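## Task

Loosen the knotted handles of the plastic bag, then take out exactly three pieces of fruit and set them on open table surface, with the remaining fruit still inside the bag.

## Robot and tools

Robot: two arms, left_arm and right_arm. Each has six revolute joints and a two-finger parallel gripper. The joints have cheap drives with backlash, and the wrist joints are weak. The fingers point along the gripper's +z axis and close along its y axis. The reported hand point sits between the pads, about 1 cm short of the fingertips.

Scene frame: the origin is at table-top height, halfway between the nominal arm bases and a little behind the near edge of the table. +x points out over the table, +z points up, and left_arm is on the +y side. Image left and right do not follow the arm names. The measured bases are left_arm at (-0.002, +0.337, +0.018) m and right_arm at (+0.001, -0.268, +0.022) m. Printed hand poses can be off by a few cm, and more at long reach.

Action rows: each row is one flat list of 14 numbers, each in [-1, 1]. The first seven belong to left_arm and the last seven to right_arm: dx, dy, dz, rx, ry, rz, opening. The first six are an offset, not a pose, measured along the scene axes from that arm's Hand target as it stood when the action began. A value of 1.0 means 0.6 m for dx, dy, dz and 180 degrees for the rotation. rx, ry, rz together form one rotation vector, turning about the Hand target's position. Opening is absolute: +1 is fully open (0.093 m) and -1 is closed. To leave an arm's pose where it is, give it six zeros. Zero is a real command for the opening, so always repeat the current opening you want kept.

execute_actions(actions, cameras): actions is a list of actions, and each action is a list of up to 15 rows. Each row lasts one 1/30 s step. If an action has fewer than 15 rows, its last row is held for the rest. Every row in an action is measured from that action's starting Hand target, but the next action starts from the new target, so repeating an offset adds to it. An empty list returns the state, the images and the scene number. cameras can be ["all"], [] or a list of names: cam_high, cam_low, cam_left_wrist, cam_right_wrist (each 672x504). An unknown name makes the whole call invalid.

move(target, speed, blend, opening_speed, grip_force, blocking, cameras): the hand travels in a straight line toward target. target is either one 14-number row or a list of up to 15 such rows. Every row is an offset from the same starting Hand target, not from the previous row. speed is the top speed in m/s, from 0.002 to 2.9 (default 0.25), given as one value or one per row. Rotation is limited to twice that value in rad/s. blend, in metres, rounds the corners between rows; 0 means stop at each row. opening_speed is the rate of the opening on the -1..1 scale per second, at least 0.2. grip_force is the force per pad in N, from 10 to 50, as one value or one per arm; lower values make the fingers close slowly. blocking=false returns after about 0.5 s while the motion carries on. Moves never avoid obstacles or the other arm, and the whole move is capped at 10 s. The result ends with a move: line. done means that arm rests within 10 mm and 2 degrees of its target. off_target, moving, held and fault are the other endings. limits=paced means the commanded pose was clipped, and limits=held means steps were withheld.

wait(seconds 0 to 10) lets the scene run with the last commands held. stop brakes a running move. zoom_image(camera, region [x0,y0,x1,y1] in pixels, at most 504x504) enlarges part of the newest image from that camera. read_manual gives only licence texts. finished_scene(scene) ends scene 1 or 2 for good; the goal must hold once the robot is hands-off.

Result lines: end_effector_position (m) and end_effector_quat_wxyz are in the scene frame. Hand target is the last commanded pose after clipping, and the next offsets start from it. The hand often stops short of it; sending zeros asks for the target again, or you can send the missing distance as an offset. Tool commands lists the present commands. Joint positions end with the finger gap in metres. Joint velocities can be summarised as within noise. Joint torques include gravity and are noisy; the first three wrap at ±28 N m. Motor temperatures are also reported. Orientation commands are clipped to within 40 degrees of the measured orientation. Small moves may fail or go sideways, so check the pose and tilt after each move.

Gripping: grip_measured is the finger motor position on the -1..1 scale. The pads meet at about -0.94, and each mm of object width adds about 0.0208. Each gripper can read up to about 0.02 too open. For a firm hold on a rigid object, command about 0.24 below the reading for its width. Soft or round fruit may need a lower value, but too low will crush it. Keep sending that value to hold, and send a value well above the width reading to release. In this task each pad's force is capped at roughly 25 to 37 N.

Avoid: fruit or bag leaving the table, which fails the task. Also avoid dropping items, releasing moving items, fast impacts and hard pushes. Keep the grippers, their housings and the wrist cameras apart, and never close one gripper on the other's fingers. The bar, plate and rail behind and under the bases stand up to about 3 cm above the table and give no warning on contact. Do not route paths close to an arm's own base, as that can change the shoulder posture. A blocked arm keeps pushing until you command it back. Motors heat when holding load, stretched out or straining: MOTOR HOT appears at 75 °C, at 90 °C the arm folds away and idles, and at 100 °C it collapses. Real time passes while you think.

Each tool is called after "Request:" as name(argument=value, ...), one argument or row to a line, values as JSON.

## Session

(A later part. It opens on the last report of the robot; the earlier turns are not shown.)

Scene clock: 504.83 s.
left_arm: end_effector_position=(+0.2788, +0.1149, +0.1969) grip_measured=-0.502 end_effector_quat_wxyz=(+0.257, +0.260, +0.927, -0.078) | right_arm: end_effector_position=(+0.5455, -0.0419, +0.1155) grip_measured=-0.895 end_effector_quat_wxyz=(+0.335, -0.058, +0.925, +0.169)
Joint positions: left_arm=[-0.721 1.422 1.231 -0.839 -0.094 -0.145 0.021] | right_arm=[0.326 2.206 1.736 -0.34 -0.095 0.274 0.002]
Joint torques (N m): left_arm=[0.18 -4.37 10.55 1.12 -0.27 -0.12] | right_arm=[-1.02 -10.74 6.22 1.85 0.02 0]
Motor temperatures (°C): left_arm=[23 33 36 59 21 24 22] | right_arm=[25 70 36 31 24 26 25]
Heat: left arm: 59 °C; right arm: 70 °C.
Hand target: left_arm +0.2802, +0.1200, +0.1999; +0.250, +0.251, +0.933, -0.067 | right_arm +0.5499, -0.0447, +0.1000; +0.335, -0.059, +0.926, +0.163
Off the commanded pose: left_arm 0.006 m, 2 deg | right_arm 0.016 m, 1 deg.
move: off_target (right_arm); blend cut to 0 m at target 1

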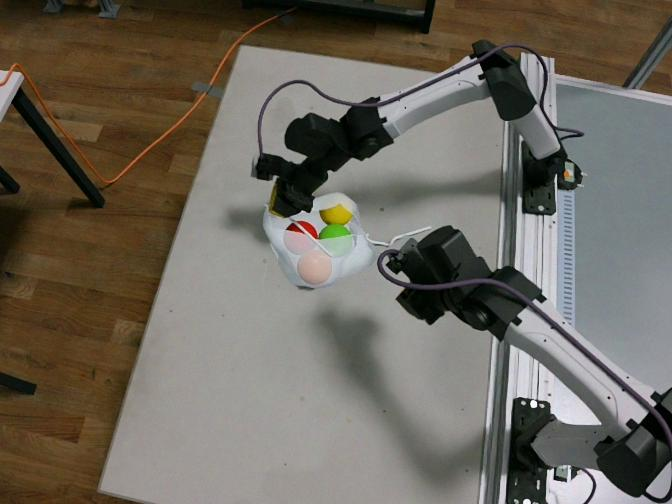

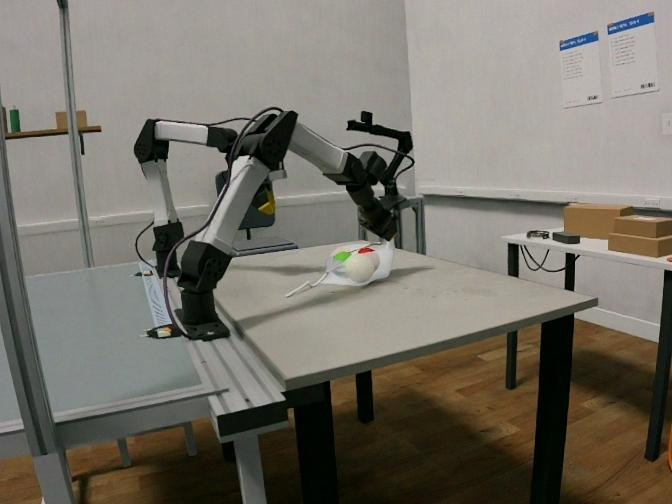

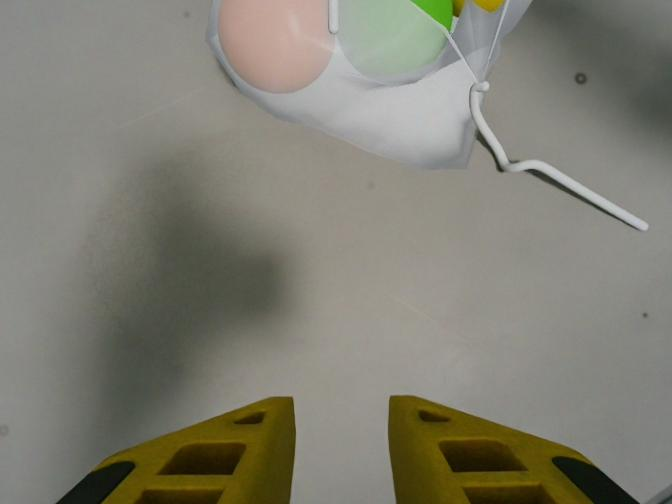

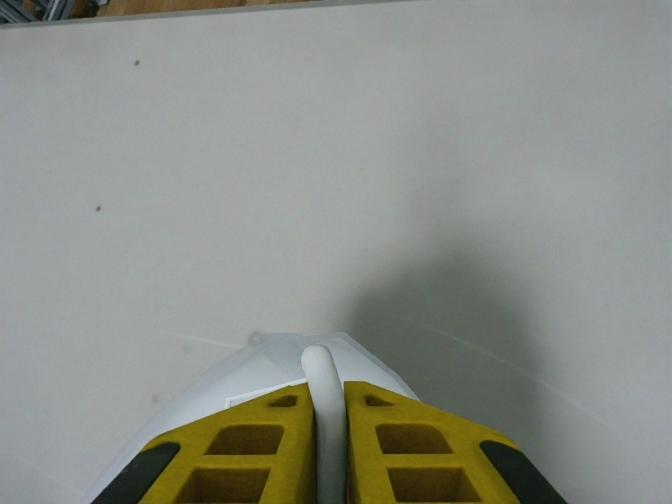

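Request:
move(
  target=[
    [0,0,0,0,0,0,-0.5, 0.005,0,-0.058,0,0,0,-1],
    [0,0,0,0,0,0,-0.5, 0.005,0,-0.058,0,0,0,-0.3],
    [0,0,0,0,0,0,-0.5, -0.055,-0.035,0.02,0,0,0,-0.3],
    [0.1663,-0.2333,0.0835,0.0071,0.0272,0.1673,-0.5, -0.4998,-0.3922,0.05,0.004,-0.1793,0.1516,-0.3],
  ],
  speed=[0.08, 0.1, 0.1, 0.25],
  cameras=["all"],
)

Scene clock: 529.63 s.
left_arm: end_effector_position=(+0.3835, -0.0226, +0.2546) grip_measured=-0.502 end_effector_quat_wxyz=(+0.272, +0.012, +0.960, -0.064) | right_arm: end_effector_position=(+0.2467, -0.2756, +0.1234) grip_measured=-0.302 end_effector_quat_wxyz=(+0.524, -0.314, +0.761, +0.220)
Joint positions: left_arm=[-0.861 2.417 2.841 -1.515 -0.332 -0.752 0.021] | right_arm=[-0.762 1.29 0.511 -0.611 -1.193 -1.393 0.031]
Joint torques (N m): left_arm=[-0.73 -9.52 8.49 0.97 -0.54 -0.11] | right_arm=[-1.26 -2.29 8.05 0.24 -0.9 0.02]
Motor temperatures (°C): left_arm=[23 32 43 52 21 24 22] | right_arm=[24 65 36 32 24 26 25]
Heat: left arm: 52 °C; right arm: 65 °C.
Hand target: left_arm +0.3801, -0.0199, +0.2503; +0.216, -0.001, +0.976, +0.000 | right_arm +0.2500, -0.2800, +0.1300; +0.530, -0.313, +0.757, +0.220
Off the commanded pose: left_arm 0.006 m, 10 deg | right_arm 0.009 m, 1 deg.
elbow stopped short (left arm): the move would have taken joint 3 (elbow) straighter than the controller allows.
move: off_target (left_arm); target 2's new opening was sent with right_arm's hand 0.013 m and 1 deg from that target

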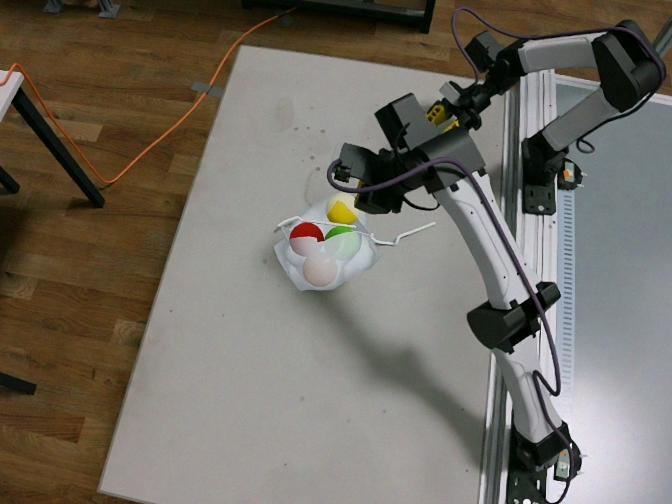

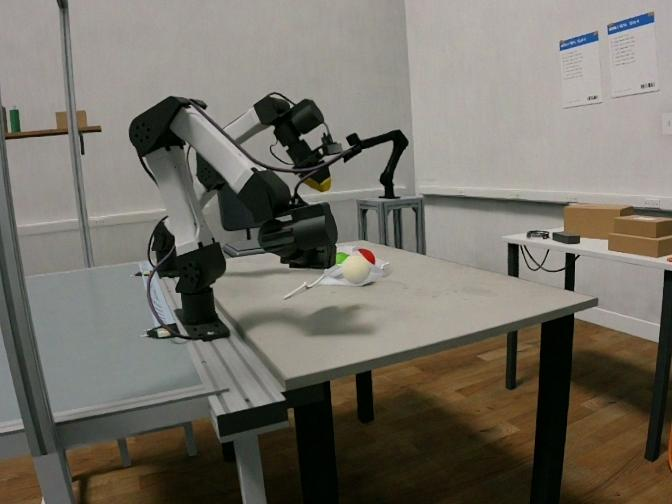

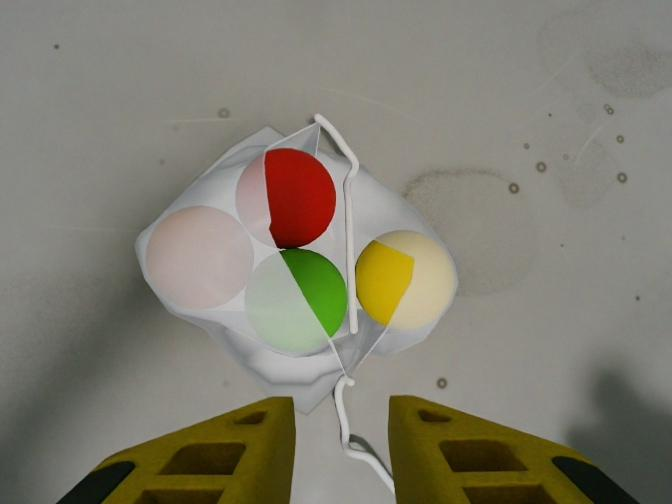

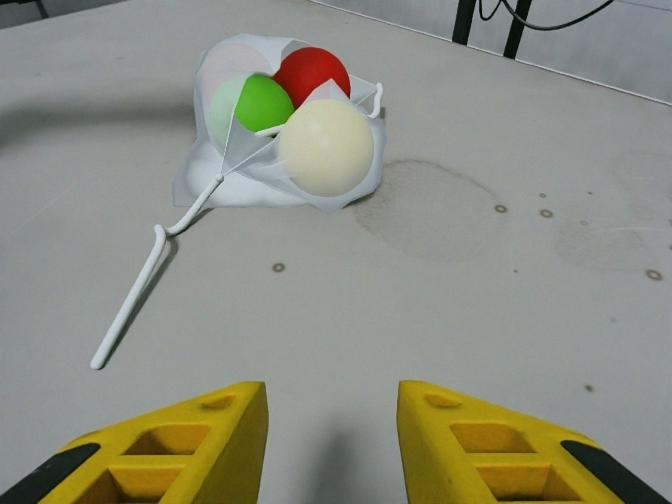

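Request:
zoom_image(
  camera="cam_left_wrist",
  region=[120, 100, 480, 420],
)

Request:
zoom_image(
  camera="cam_right_wrist",
  region=[160, 20, 420, 230],
)

Scaled by 1.400 from the camera's 672x504 image, which has a finer 960x720 frame.

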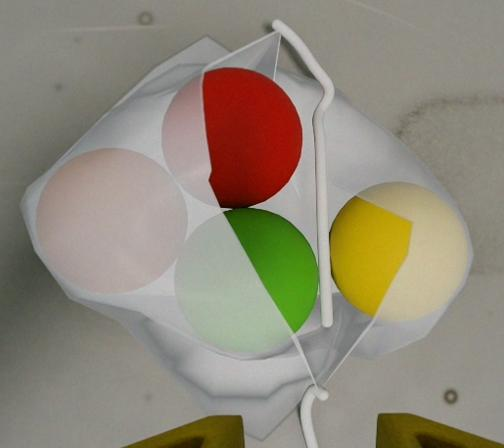

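Scaled by 1.938 from the camera's 672x504 image, which has a finer 960x720 frame.

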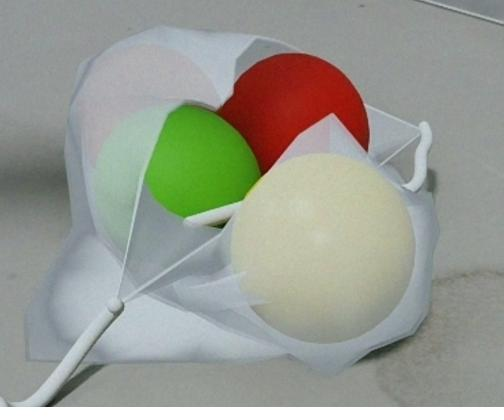

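Request:
move(
  target=[
    [-0.025,0.12,-0.005,-0.0362,-0.0781,-0.1358,-0.5, 0.2333,0.2,0.1,0.02,0.2,-0.04,-0.42],
    [-0.0502,0.2315,-0.0138,-0.0724,-0.1562,-0.2717,-0.5, 0.347,0.4062,-0.0075,0.0405,0.3709,-0.0736,-0.42],
  ],
  speed=0.25,
  blend=0.05,
  cameras=["all"],
)

Scene clock: 567.80 s.
left_arm: end_effector_position=(+0.3475, +0.1208, +0.2318) grip_measured=-0.502 end_effector_quat_wxyz=(+0.394, +0.369, +0.820, -0.190) | right_arm: end_effector_position=(+0.4590, -0.0419, +0.1289) grip_measured=-0.417 end_effector_quat_wxyz=(+0.080, -0.026, +0.937, +0.340)
Joint positions: left_arm=[-0.426 1.41 1.146 -0.449 0.334 0.271 0.021] | right_arm=[0.232 2.185 1.846 -0.855 -0.6 0.333 0.025]
Joint torques (N m): left_arm=[0.27 -6.69 7.05 2.44 0.45 0.17] | right_arm=[0.54 -10.06 9.63 0.62 -0.43 0.19]
Motor temperatures (°C): left_arm=[23 36 42 49 22 24 22] | right_arm=[24 50 39 29 25 26 25]
Heat: left arm: 49 °C; right arm: 50 °C.
Hand target: left_arm +0.3499, +0.1189, +0.2419; +0.419, +0.375, +0.804, -0.195 | right_arm +0.4581, -0.0364, +0.1254; +0.066, -0.024, +0.937, +0.341
Off the commanded pose: left_arm 0.011 m, 4 deg | right_arm 0.007 m, 2 deg.
move: off_target (left_arm)

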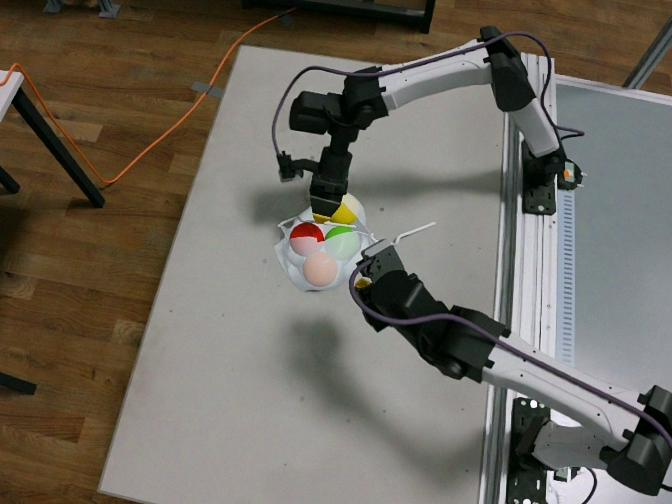

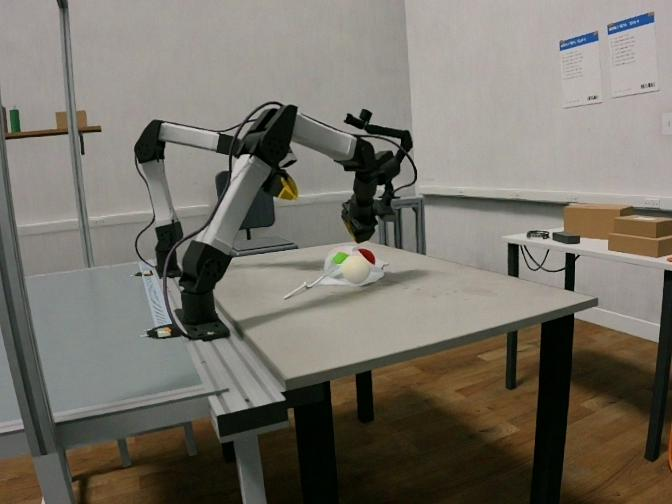

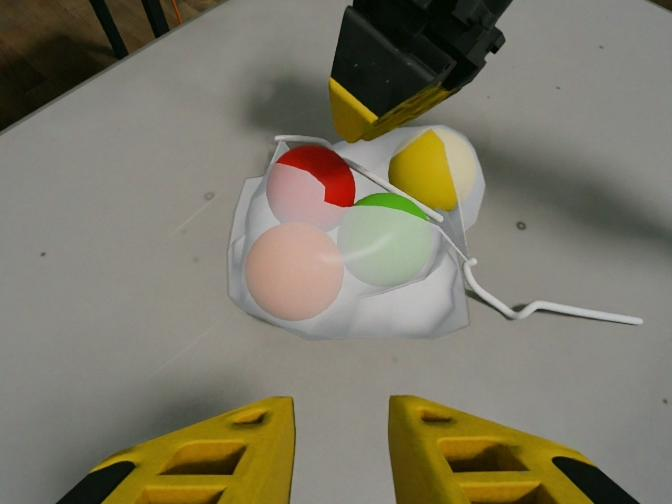

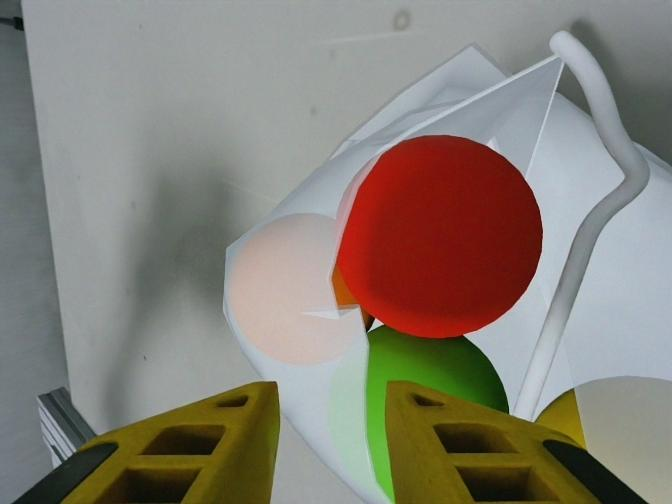

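Request:
zoom_image(
  camera="cam_right_wrist",
  region=[220, 120, 480, 420],
)

Request:
zoom_image(
  camera="cam_left_wrist",
  region=[220, 110, 500, 350],
)

Scaled by 1.680 from the camera's 672x504 image, which has a finer 960x720 frame.

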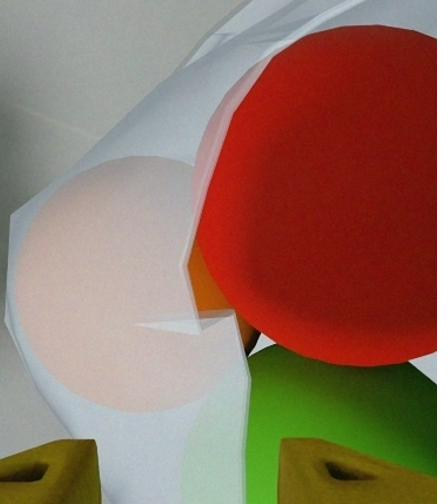

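Scaled by 1.800 from the camera's 672x504 image, which has a finer 960x720 frame.

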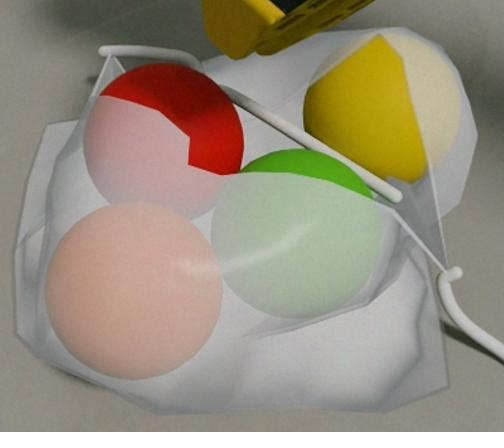

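Request:
move(
  target=[0,0,0,0,0,0,-0.5, 0.0017,0.0557,0.0,-0.2222,0,0,-0.42],
  speed=0.12,
  cameras=["cam_left_wrist","cam_right_wrist"],
)

Scene clock: 616.00 s.
left_arm: end_effector_position=(+0.3474, +0.1207, +0.2318) grip_measured=-0.502 end_effector_quat_wxyz=(+0.394, +0.369, +0.820, -0.190) | right_arm: end_effector_position=(+0.4618, -0.0059, +0.1331) grip_measured=-0.417 end_effector_quat_wxyz=(+0.103, -0.046, +0.993, +0.030)
Joint positions: left_arm=[-0.426 1.41 1.146 -0.449 0.334 0.271 0.021] | right_arm=[0.499 2.631 2.817 -1.549 0.066 0.442 0.025]
Joint torques (N m): left_arm=[0.21 -6.64 7.05 2.46 0.46 0.18] | right_arm=[0.66 -11.54 8.31 0.43 0.19 0.2]
Motor temperatures (°C): left_arm=[23 34 40 55 22 24 22] | right_arm=[24 57 41 28 25 26 24]
Heat: left arm: 55 °C; right arm: 57 °C.
Hand target: left_arm +0.3498, +0.1188, +0.2419; +0.418, +0.375, +0.804, -0.195 | right_arm +0.4592, -0.0029, +0.1256; +0.054, -0.045, +0.998, +0.000
Off the commanded pose: left_arm 0.011 m, 4 deg | right_arm 0.009 m, 7 deg.
joint sent to its limit (right arm) — joint 4 (wrist pitch), lower limit. The joint targets are off in orientation, not in position.
move: off_target (left_arm, right_arm)
Images, in order (width x height): cam_left_wrist 672x504, cam_right_wrist 672x504.

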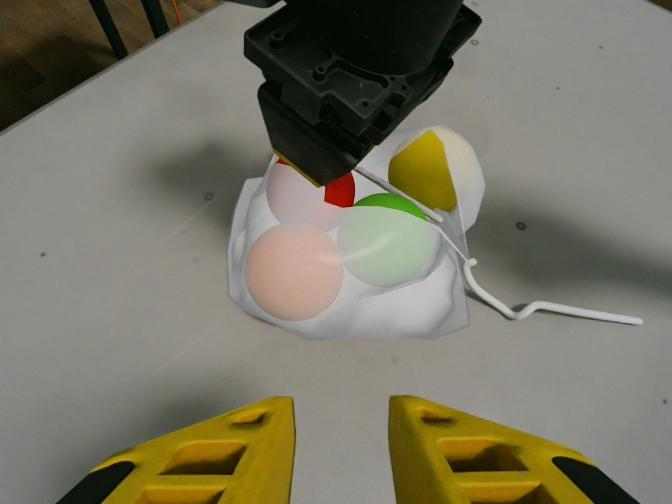

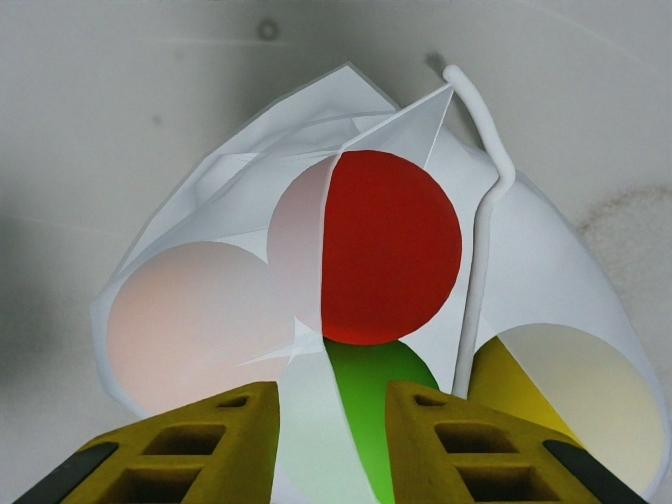

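Request:
move(
  target=[0,0,0,0,0,0,-0.5, 0.0097,0.0082,-0.0527,0,0,0,-0.42],
  speed=0.08,
  cameras=["cam_left_wrist","cam_right_wrist"],
)

Scene clock: 624.90 s.
left_arm: end_effector_position=(+0.3474, +0.1207, +0.2318) grip_measured=-0.502 end_effector_quat_wxyz=(+0.394, +0.369, +0.820, -0.190) | right_arm: end_effector_position=(+0.4625, -0.0047, +0.0988) grip_measured=-0.417 end_effector_quat_wxyz=(+0.078, -0.046, +0.996, +0.016)
Joint positions: left_arm=[-0.426 1.41 1.146 -0.449 0.334 0.271 0.021] | right_arm=[0.499 2.71 2.837 -1.55 0.067 0.444 0.025]
Joint torques (N m): left_arm=[0.25 -6.69 7.1 2.46 0.45 0.18] | right_arm=[0.79 -12.19 8.59 0.6 0.15 0.26]
Motor temperatures (°C): left_arm=[23 34 40 55 22 24 22] | right_arm=[24 57 41 28 25 26 24]
Heat: left arm: 55 °C; right arm: 57 °C.
Hand target: left_arm +0.3498, +0.1188, +0.2419; +0.418, +0.375, +0.804, -0.195 | right_arm +0.4650, +0.0020, +0.0938; +0.054, -0.045, +0.998, +0.000
Off the commanded pose: left_arm 0.011 m, 4 deg | right_arm 0.009 m, 3 deg.
elbow stopped short (right arm): the move would have taken joint 3 (elbow) straighter than the controller allows.
move: off_target (left_arm, right_arm)
Images, in order (width x height): cam_left_wrist 672x504, cam_right_wrist 672x504.

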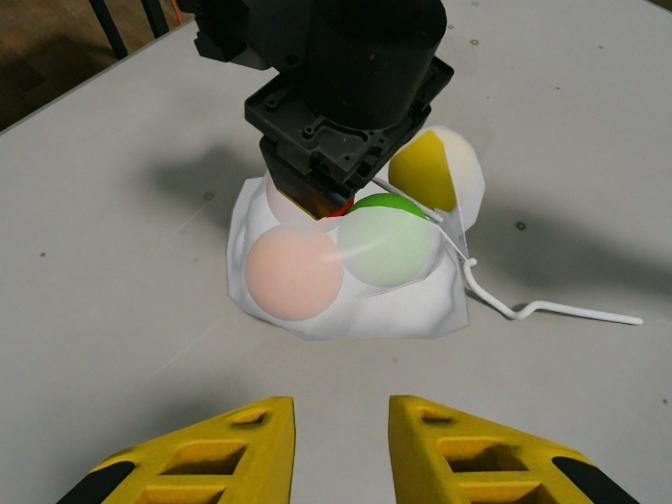

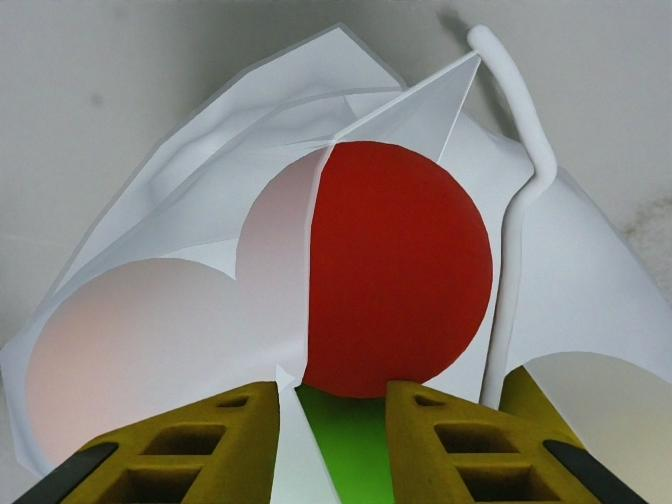

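Request:
move(
  target=[0,0,0,0,0,0,-0.5, -0.003,0.008,-0.0115,0,-0.055,0,-0.42],
  speed=0.06,
  cameras=["cam_left_wrist","cam_right_wrist"],
)

Scene clock: 632.40 s.
left_arm: end_effector_position=(+0.3474, +0.1207, +0.2318) grip_measured=-0.502 end_effector_quat_wxyz=(+0.394, +0.369, +0.820, -0.190) | right_arm: end_effector_position=(+0.4627, -0.0025, +0.0684) grip_measured=-0.418 end_effector_quat_wxyz=(+0.116, -0.044, +0.992, -0.018)
Joint positions: left_arm=[-0.426 1.41 1.146 -0.449 0.334 0.271 0.021] | right_arm=[0.534 2.536 2.365 -1.22 0.169 0.471 0.025]
Joint torques (N m): left_arm=[0.1 -6.71 7.05 2.45 0.46 0.19] | right_arm=[1.13 -17.74 4.88 0.79 0.16 0.2]
Motor temperatures (°C): left_arm=[23 34 40 55 22 24 22] | right_arm=[24 59 40 28 25 26 24]
Heat: left arm: 55 °C; right arm: 59 °C.
Hand target: left_arm +0.3498, +0.1188, +0.2419; +0.418, +0.375, +0.804, -0.195 | right_arm +0.4632, +0.0068, +0.0870; +0.140, -0.045, +0.989, -0.004
Off the commanded pose: left_arm 0.011 m, 4 deg | right_arm 0.021 m, 3 deg.
move: off_target (left_arm, right_arm)
Images, in order (width x height): cam_left_wrist 672x504, cam_right_wrist 672x504.

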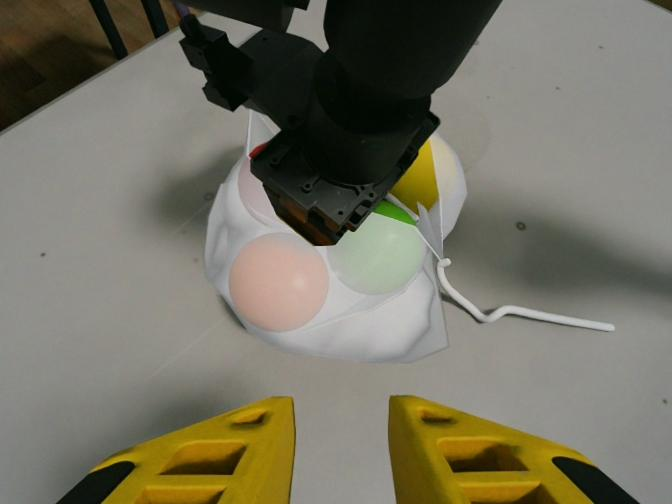

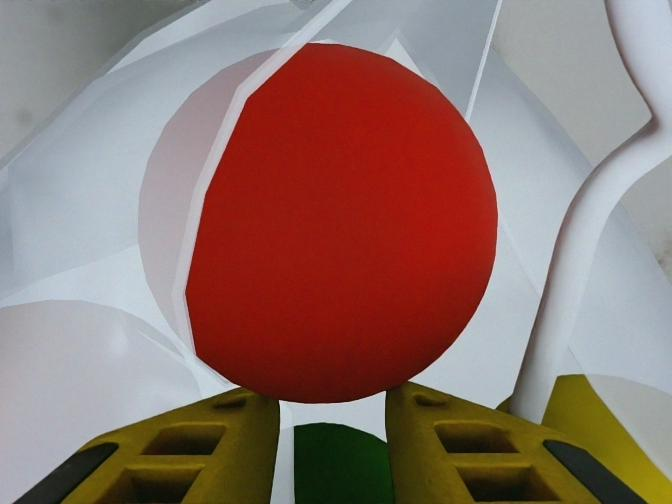

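Request:
move(
  target=[0,0,0,0,0,0,-0.5, 0,0,0,0,0,0,-1],
  opening_speed=0.6,
  cameras=["cam_left_wrist","cam_right_wrist"],
)

Scene clock: 638.27 s.
left_arm: end_effector_position=(+0.3474, +0.1207, +0.2318) grip_measured=-0.502 end_effector_quat_wxyz=(+0.394, +0.369, +0.820, -0.190) | right_arm: end_effector_position=(+0.4637, -0.0019, +0.0686) grip_measured=-0.983 end_effector_quat_wxyz=(+0.118, -0.044, +0.992, -0.017)
Joint positions: left_arm=[-0.426 1.41 1.146 -0.449 0.334 0.271 0.021] | right_arm=[0.534 2.536 2.365 -1.215 0.169 0.471 0]
Joint torques (N m): left_arm=[0.23 -6.65 7.12 2.47 0.47 0.18] | right_arm=[1.17 -17.88 4.9 0.77 0.2 0.19]
Motor temperatures (°C): left_arm=[23 34 40 55 22 24 22] | right_arm=[24 63 39 28 25 26 24]
Heat: left arm: 55 °C; right arm: 63 °C.
Hand target: left_arm +0.3498, +0.1188, +0.2419; +0.418, +0.375, +0.804, -0.195 | right_arm +0.4632, +0.0069, +0.0871; +0.140, -0.045, +0.989, -0.004
Off the commanded pose: left_arm 0.011 m, 4 deg | right_arm 0.020 m, 3 deg.
move: off_target (left_arm, right_arm)
Images, in order (width x height): cam_left_wrist 672x504, cam_right_wrist 672x504.

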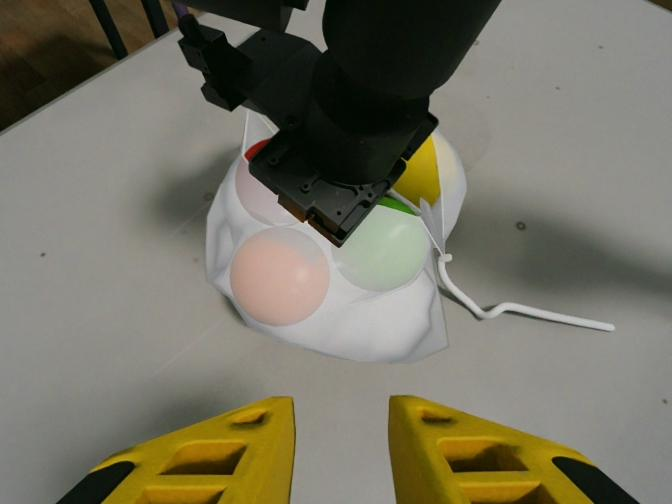

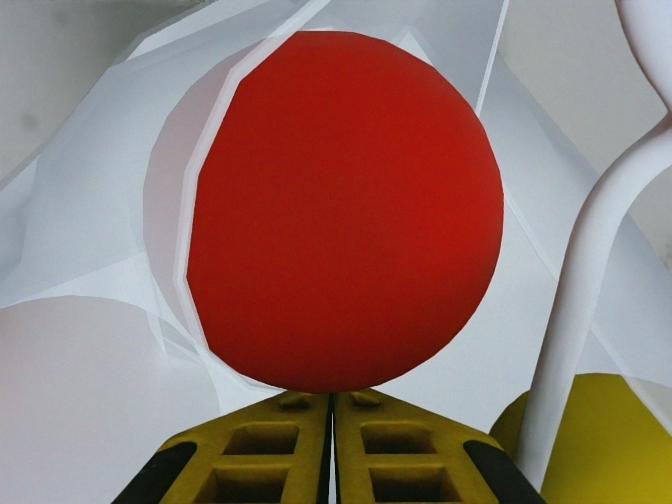

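Request:
move(
  target=[0,0,0,0,0,0,-0.5, -0.02,0.03,0.1,0,0,0,-1],
  speed=0.1,
  cameras=["cam_left_wrist","cam_right_wrist"],
)

Scene clock: 642.20 s.
left_arm: end_effector_position=(+0.3474, +0.1207, +0.2318) grip_measured=-0.502 end_effector_quat_wxyz=(+0.394, +0.369, +0.820, -0.190) | right_arm: end_effector_position=(+0.4546, +0.0218, +0.1541) grip_measured=-0.983 end_effector_quat_wxyz=(+0.157, -0.045, +0.986, +0.011)
Joint positions: left_arm=[-0.426 1.41 1.146 -0.449 0.334 0.271 0.021] | right_arm=[0.585 2.611 2.839 -1.526 0.174 0.511 0]
Joint torques (N m): left_arm=[0.25 -6.65 7.04 2.48 0.45 0.15] | right_arm=[0.61 -11.62 8.36 0.54 0.25 0.21]
Motor temperatures (°C): left_arm=[23 34 40 55 22 24 22] | right_arm=[24 65 39 28 25 26 24]
Heat: left arm: 55 °C; right arm: 65 °C.
Hand target: left_arm +0.3498, +0.1188, +0.2419; +0.418, +0.375, +0.804, -0.195 | right_arm +0.4512, +0.0248, +0.1471; +0.140, -0.045, +0.989, -0.004
Off the commanded pose: left_arm 0.011 m, 4 deg | right_arm 0.008 m, 3 deg.
elbow stopped short (right arm): the move would have taken joint 3 (elbow) straighter than the controller allows.
move: off_target (left_arm, right_arm)
Images, in order (width x height): cam_left_wrist 672x504, cam_right_wrist 672x504.

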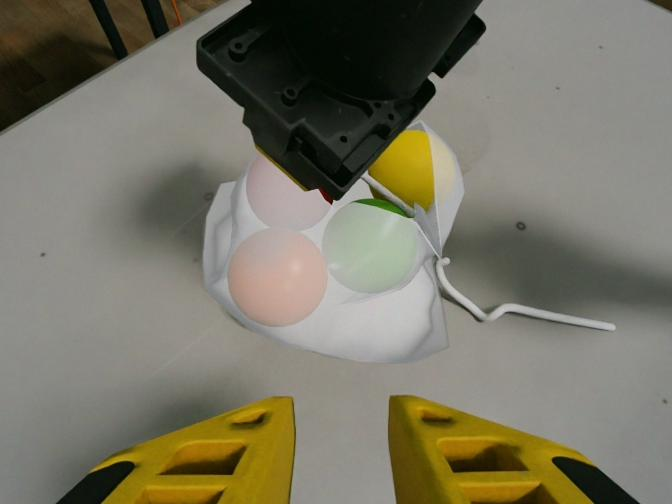

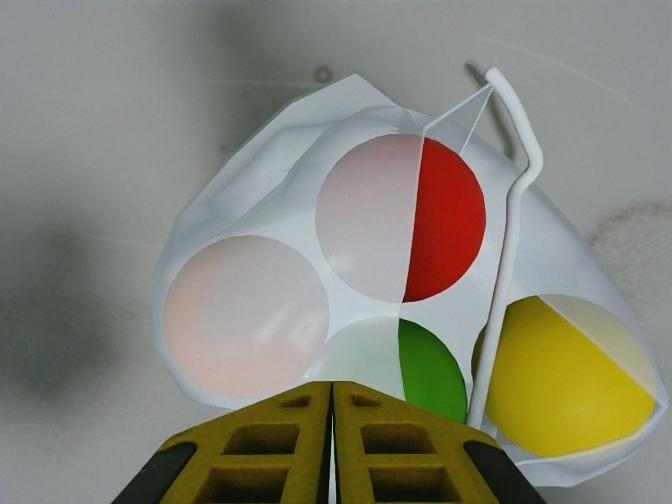

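Request:
zoom_image(
  camera="cam_right_wrist",
  region=[300, 100, 672, 490],
)

Request:
zoom_image(
  camera="cam_left_wrist",
  region=[200, 110, 480, 370],
)

Scaled by 1.292 from the camera's 672x504 image, which has a finer 960x720 frame.

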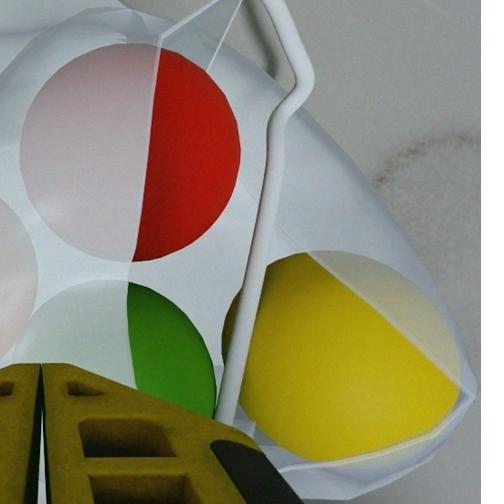

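Scaled by 1.800 from the camera's 672x504 image, which has a finer 960x720 frame.

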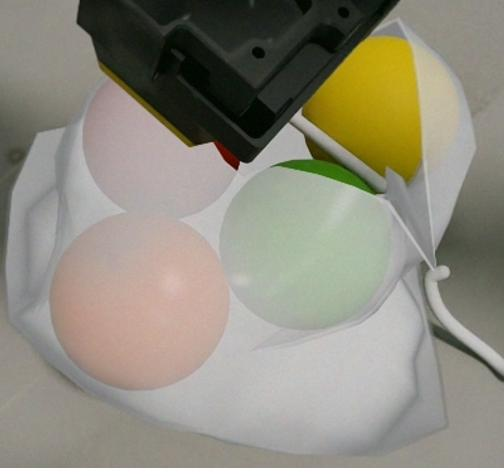

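Request:
move(
  target=[0,0,0,0,0,0,-0.5, 0.0063,-0.1047,-0.0285,0.2489,0.054,0.0253,-0.42],
  speed=0.15,
  cameras=["cam_left_wrist","cam_right_wrist"],
)

Scene clock: 691.77 s.
left_arm: end_effector_position=(+0.3474, +0.1207, +0.2318) grip_measured=-0.502 end_effector_quat_wxyz=(+0.394, +0.369, +0.820, -0.190) | right_arm: end_effector_position=(+0.4531, -0.0394, +0.1053) grip_measured=-0.422 end_effector_quat_wxyz=(+0.036, -0.012, +0.929, +0.367)
Joint positions: left_arm=[-0.426 1.41 1.146 -0.449 0.334 0.271 0.021] | right_arm=[0.217 2.245 1.838 -0.859 -0.68 0.34 0.025]
Joint torques (N m): left_arm=[0.24 -6.72 7.04 2.45 0.45 0.2] | right_arm=[-0.54 -17.09 5.41 1.01 -0.61 0.01]
Motor temperatures (°C): left_arm=[23 34 40 56 22 24 22] | right_arm=[24 69 40 27 25 26 25]
Heat: left arm: 56 °C; right arm: 69 °C.
Hand target: left_arm +0.3498, +0.1188, +0.2419; +0.418, +0.375, +0.804, -0.195 | right_arm +0.4551, -0.0380, +0.1298; +0.064, -0.027, +0.922, +0.382
Off the commanded pose: left_arm 0.011 m, 4 deg | right_arm 0.025 m, 4 deg.
move: off_target (left_arm, right_arm)
Images, in order (width x height): cam_left_wrist 672x504, cam_right_wrist 672x504.

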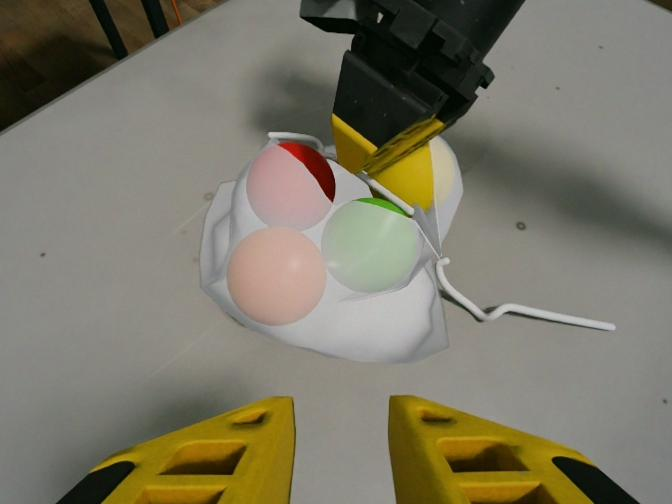

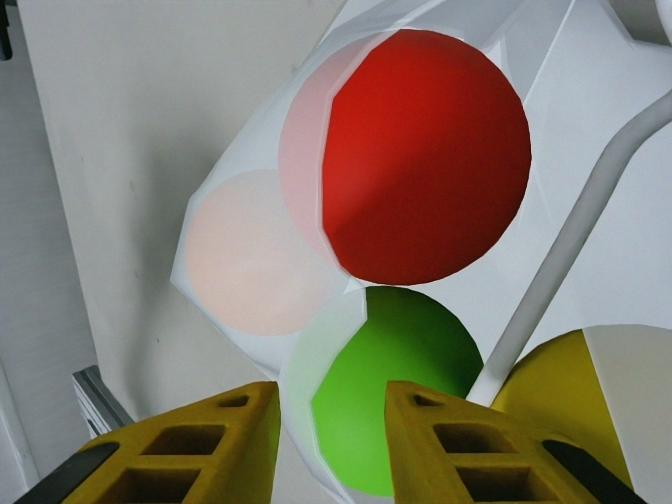

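Request:
move(
  target=[0,0,0,0,0,0,-0.5, 0.0335,0.03,-0.046,0,0,0,-0.42],
  speed=0.08,
  cameras=["cam_left_wrist","cam_right_wrist"],
)

Scene clock: 703.73 s.
left_arm: end_effector_position=(+0.3474, +0.1207, +0.2318) grip_measured=-0.502 end_effector_quat_wxyz=(+0.394, +0.369, +0.820, -0.190) | right_arm: end_effector_position=(+0.4664, -0.0299, +0.1003) grip_measured=-0.422 end_effector_quat_wxyz=(+0.054, -0.020, +0.926, +0.373)
Joint positions: left_arm=[-0.426 1.41 1.146 -0.449 0.334 0.271 0.021] | right_arm=[0.228 2.282 1.866 -0.802 -0.681 0.352 0.025]
Joint torques (N m): left_arm=[0.21 -6.57 7.04 2.47 0.45 0.2] | right_arm=[0.58 -10.76 9.72 1.04 -0.55 0.23]
Motor temperatures (°C): left_arm=[23 34 40 56 22 24 22] | right_arm=[24 72 39 28 25 26 24]
Heat: left arm: 56 °C; right arm: 72 °C.
Hand target: left_arm +0.3498, +0.1188, +0.2419; +0.418, +0.375, +0.804, -0.195 | right_arm +0.4751, -0.0201, +0.1021; +0.064, -0.027, +0.922, +0.382
Off the commanded pose: left_arm 0.011 m, 4 deg | right_arm 0.013 m, 2 deg.
move: off_target (left_arm, right_arm)
Images, in order (width x height): cam_left_wrist 672x504, cam_right_wrist 672x504.

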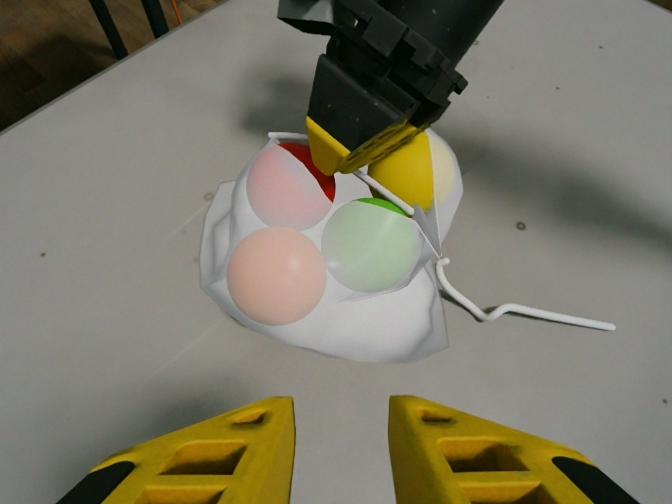

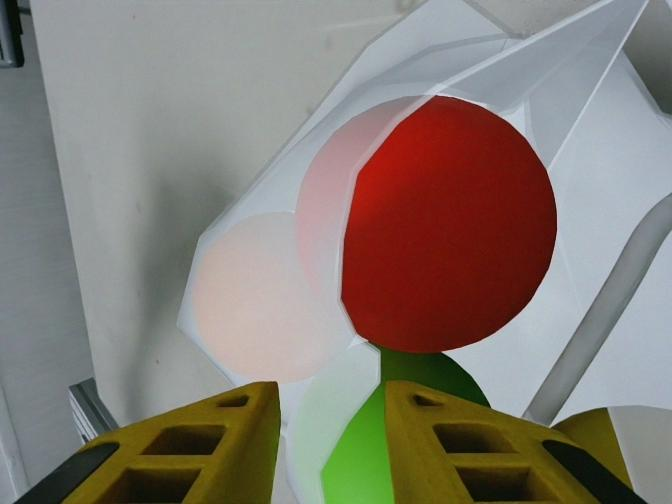

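Request:
move(
  target=[
    [0,0,0,0,0,0,-0.5, -0.0133,-0.0917,0.095,0,0,0,-0.42],
    [0.017,-0.1647,-0.0365,0.0605,0.1303,0.2735,-0.5, -0.3752,-0.4332,0.0465,-0.0623,-0.3748,0.054,-0.42],
  ],
  speed=0.3,
  blend=0.03,
  cameras=["all"],
)

Scene clock: 751.73 s.
left_arm: end_effector_position=(+0.3619, +0.0183, +0.2201) grip_measured=-0.502 end_effector_quat_wxyz=(+0.261, +0.003, +0.965, -0.014) | right_arm: end_effector_position=(+0.2467, -0.2763, +0.1227) grip_measured=-0.422 end_effector_quat_wxyz=(+0.522, -0.314, +0.762, +0.218)
Joint positions: left_arm=[-0.857 2.09 2.144 -1.237 -0.386 -0.773 0.021] | right_arm=[-0.763 1.289 0.511 -0.609 -1.188 -1.391 0.025]
Joint torques (N m): left_arm=[-0.7 -8.49 9.76 0.82 -0.55 -0.12] | right_arm=[-1.09 -2.33 8.12 0.24 -0.91 0.02]
Motor temperatures (°C): left_arm=[23 34 40 56 22 24 22] | right_arm=[24 62 40 28 25 26 24]
Heat: left arm: 56 °C; right arm: 62 °C.
Hand target: left_arm +0.3602, +0.0201, +0.2200; +0.258, +0.000, +0.966, +0.000 | right_arm +0.2500, -0.2799, +0.1301; +0.530, -0.313, +0.757, +0.220
Off the commanded pose: left_arm 0.003 m, 2 deg | right_arm 0.009 m, 1 deg.
move: done

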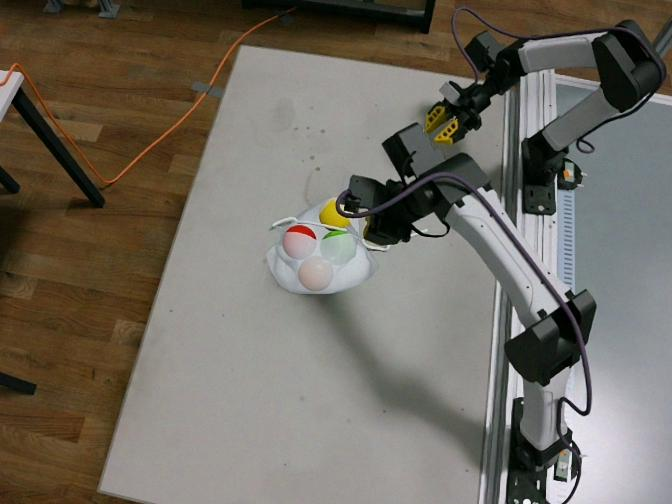

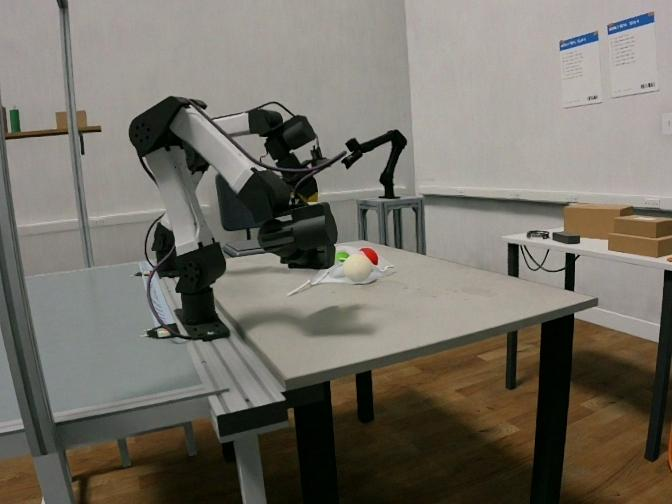

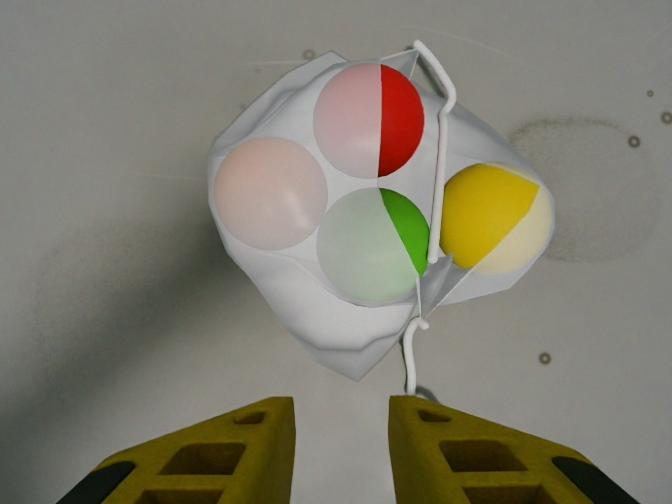

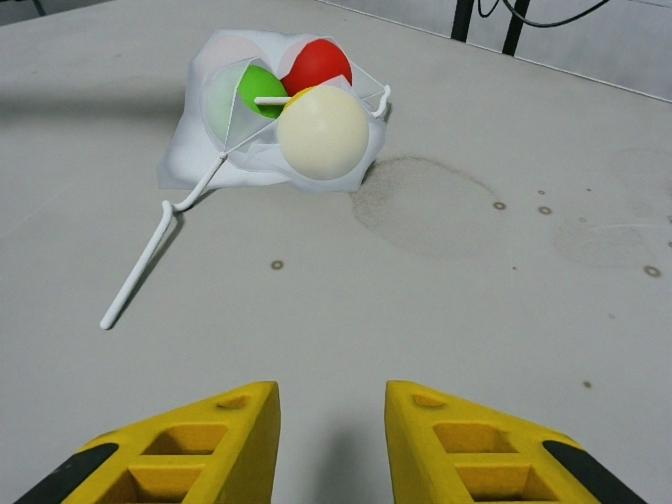

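Request:
zoom_image(
  camera="cam_left_wrist",
  region=[190, 30, 580, 400],
)

Request:
zoom_image(
  camera="cam_right_wrist",
  region=[140, 10, 420, 210],
)

Request:
zoom_image(
  camera="cam_low",
  region=[280, 225, 410, 305],
)

Scaled by 1.292 from the camera's 672x504 image, which has a finer 960x720 frame.

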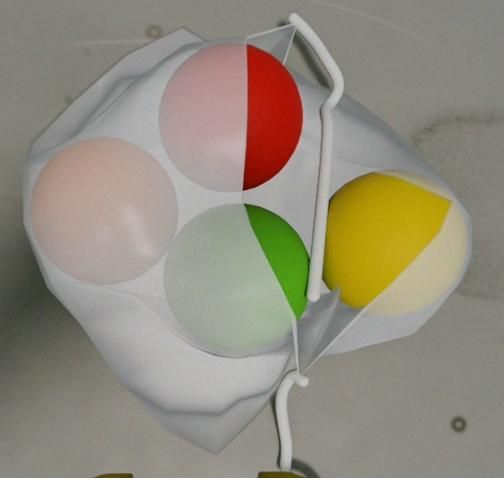

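Scaled by 1.800 from the camera's 672x504 image, which has a finer 960x720 frame.

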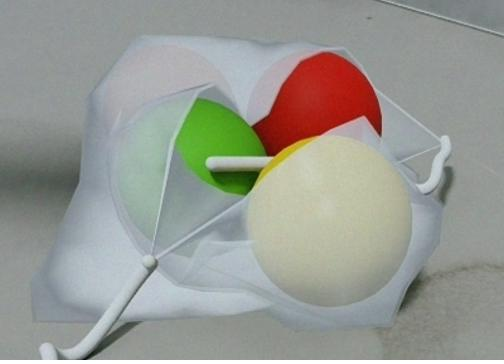

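Scaled by 3.877 from the camera's 672x504 image, which has a finer 960x720 frame.

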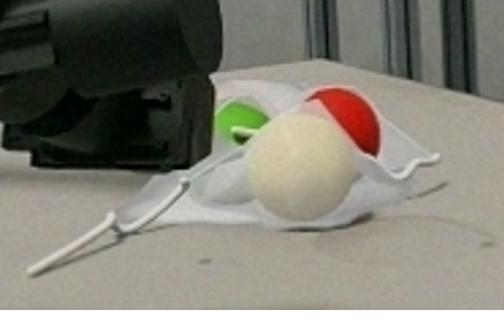

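Request:
move(
  target=[
    [-0.06,0.1,0.025,-0.03,-0.065,-0.137,-0.5, 0.2333,0.2,0.1,0.03,0.19,-0.027,-0.42],
    [-0.1337,0.2165,0.05,-0.0605,-0.1303,-0.2735,-0.5, 0.3575,0.3883,-0.0358,0.0624,0.3744,-0.0542,-0.42],
  ],
  speed=0.25,
  blend=0.05,
  cameras=["cam_left_wrist","cam_right_wrist"],
)

Scene clock: 793.13 s.
left_arm: end_effector_position=(+0.2766, +0.1529, +0.2439) grip_measured=-0.502 end_effector_quat_wxyz=(+0.398, +0.369, +0.818, -0.190) | right_arm: end_effector_position=(+0.4658, -0.0535, +0.1110) grip_measured=-0.422 end_effector_quat_wxyz=(+0.081, -0.029, +0.923, +0.376)
Joint positions: left_arm=[-0.428 1.1 0.976 -0.58 0.332 0.269 0.021] | right_arm=[0.181 2.21 1.783 -0.767 -0.69 0.295 0.025]
Joint torques (N m): left_arm=[0.28 -3.64 6.9 2.45 0.49 0.19] | right_arm=[0.51 -10.18 9.46 0.63 -0.62 0.16]
Motor temperatures (°C): left_arm=[23 38 42 48 22 24 22] | right_arm=[24 51 41 27 26 26 24]
Heat: left arm: 48 °C; right arm: 51 °C.
Hand target: left_arm +0.2800, +0.1500, +0.2500; +0.418, +0.375, +0.804, -0.195 | right_arm +0.4646, -0.0470, +0.1088; +0.065, -0.027, +0.922, +0.382
Off the commanded pose: left_arm 0.008 m, 3 deg | right_arm 0.007 m, 2 deg.
move: off_target (left_arm)
Images, in order (width x height): cam_left_wrist 672x504, cam_right_wrist 672x504.

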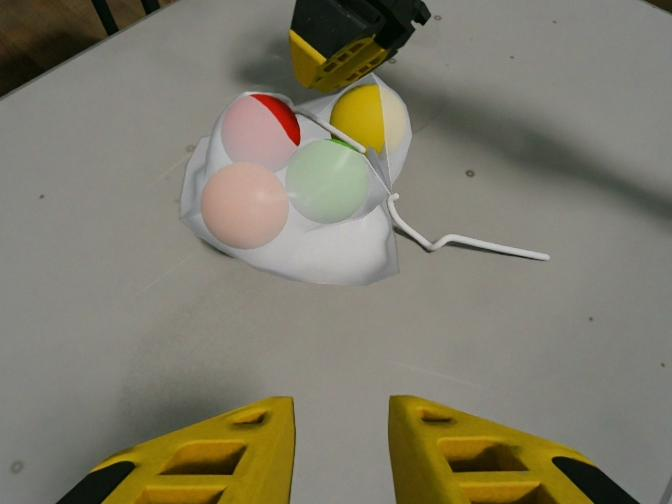

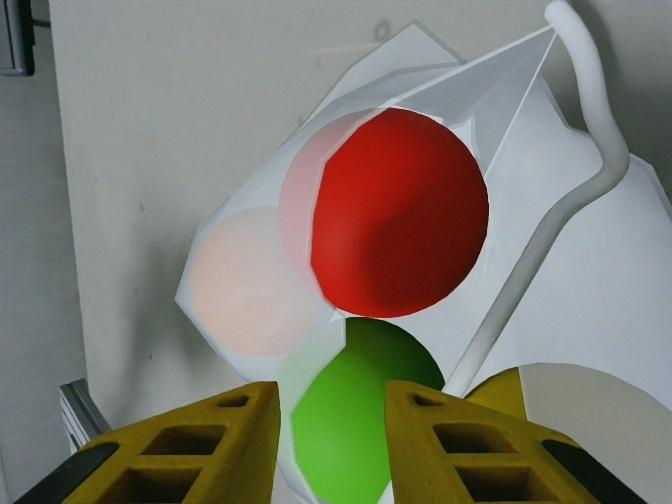

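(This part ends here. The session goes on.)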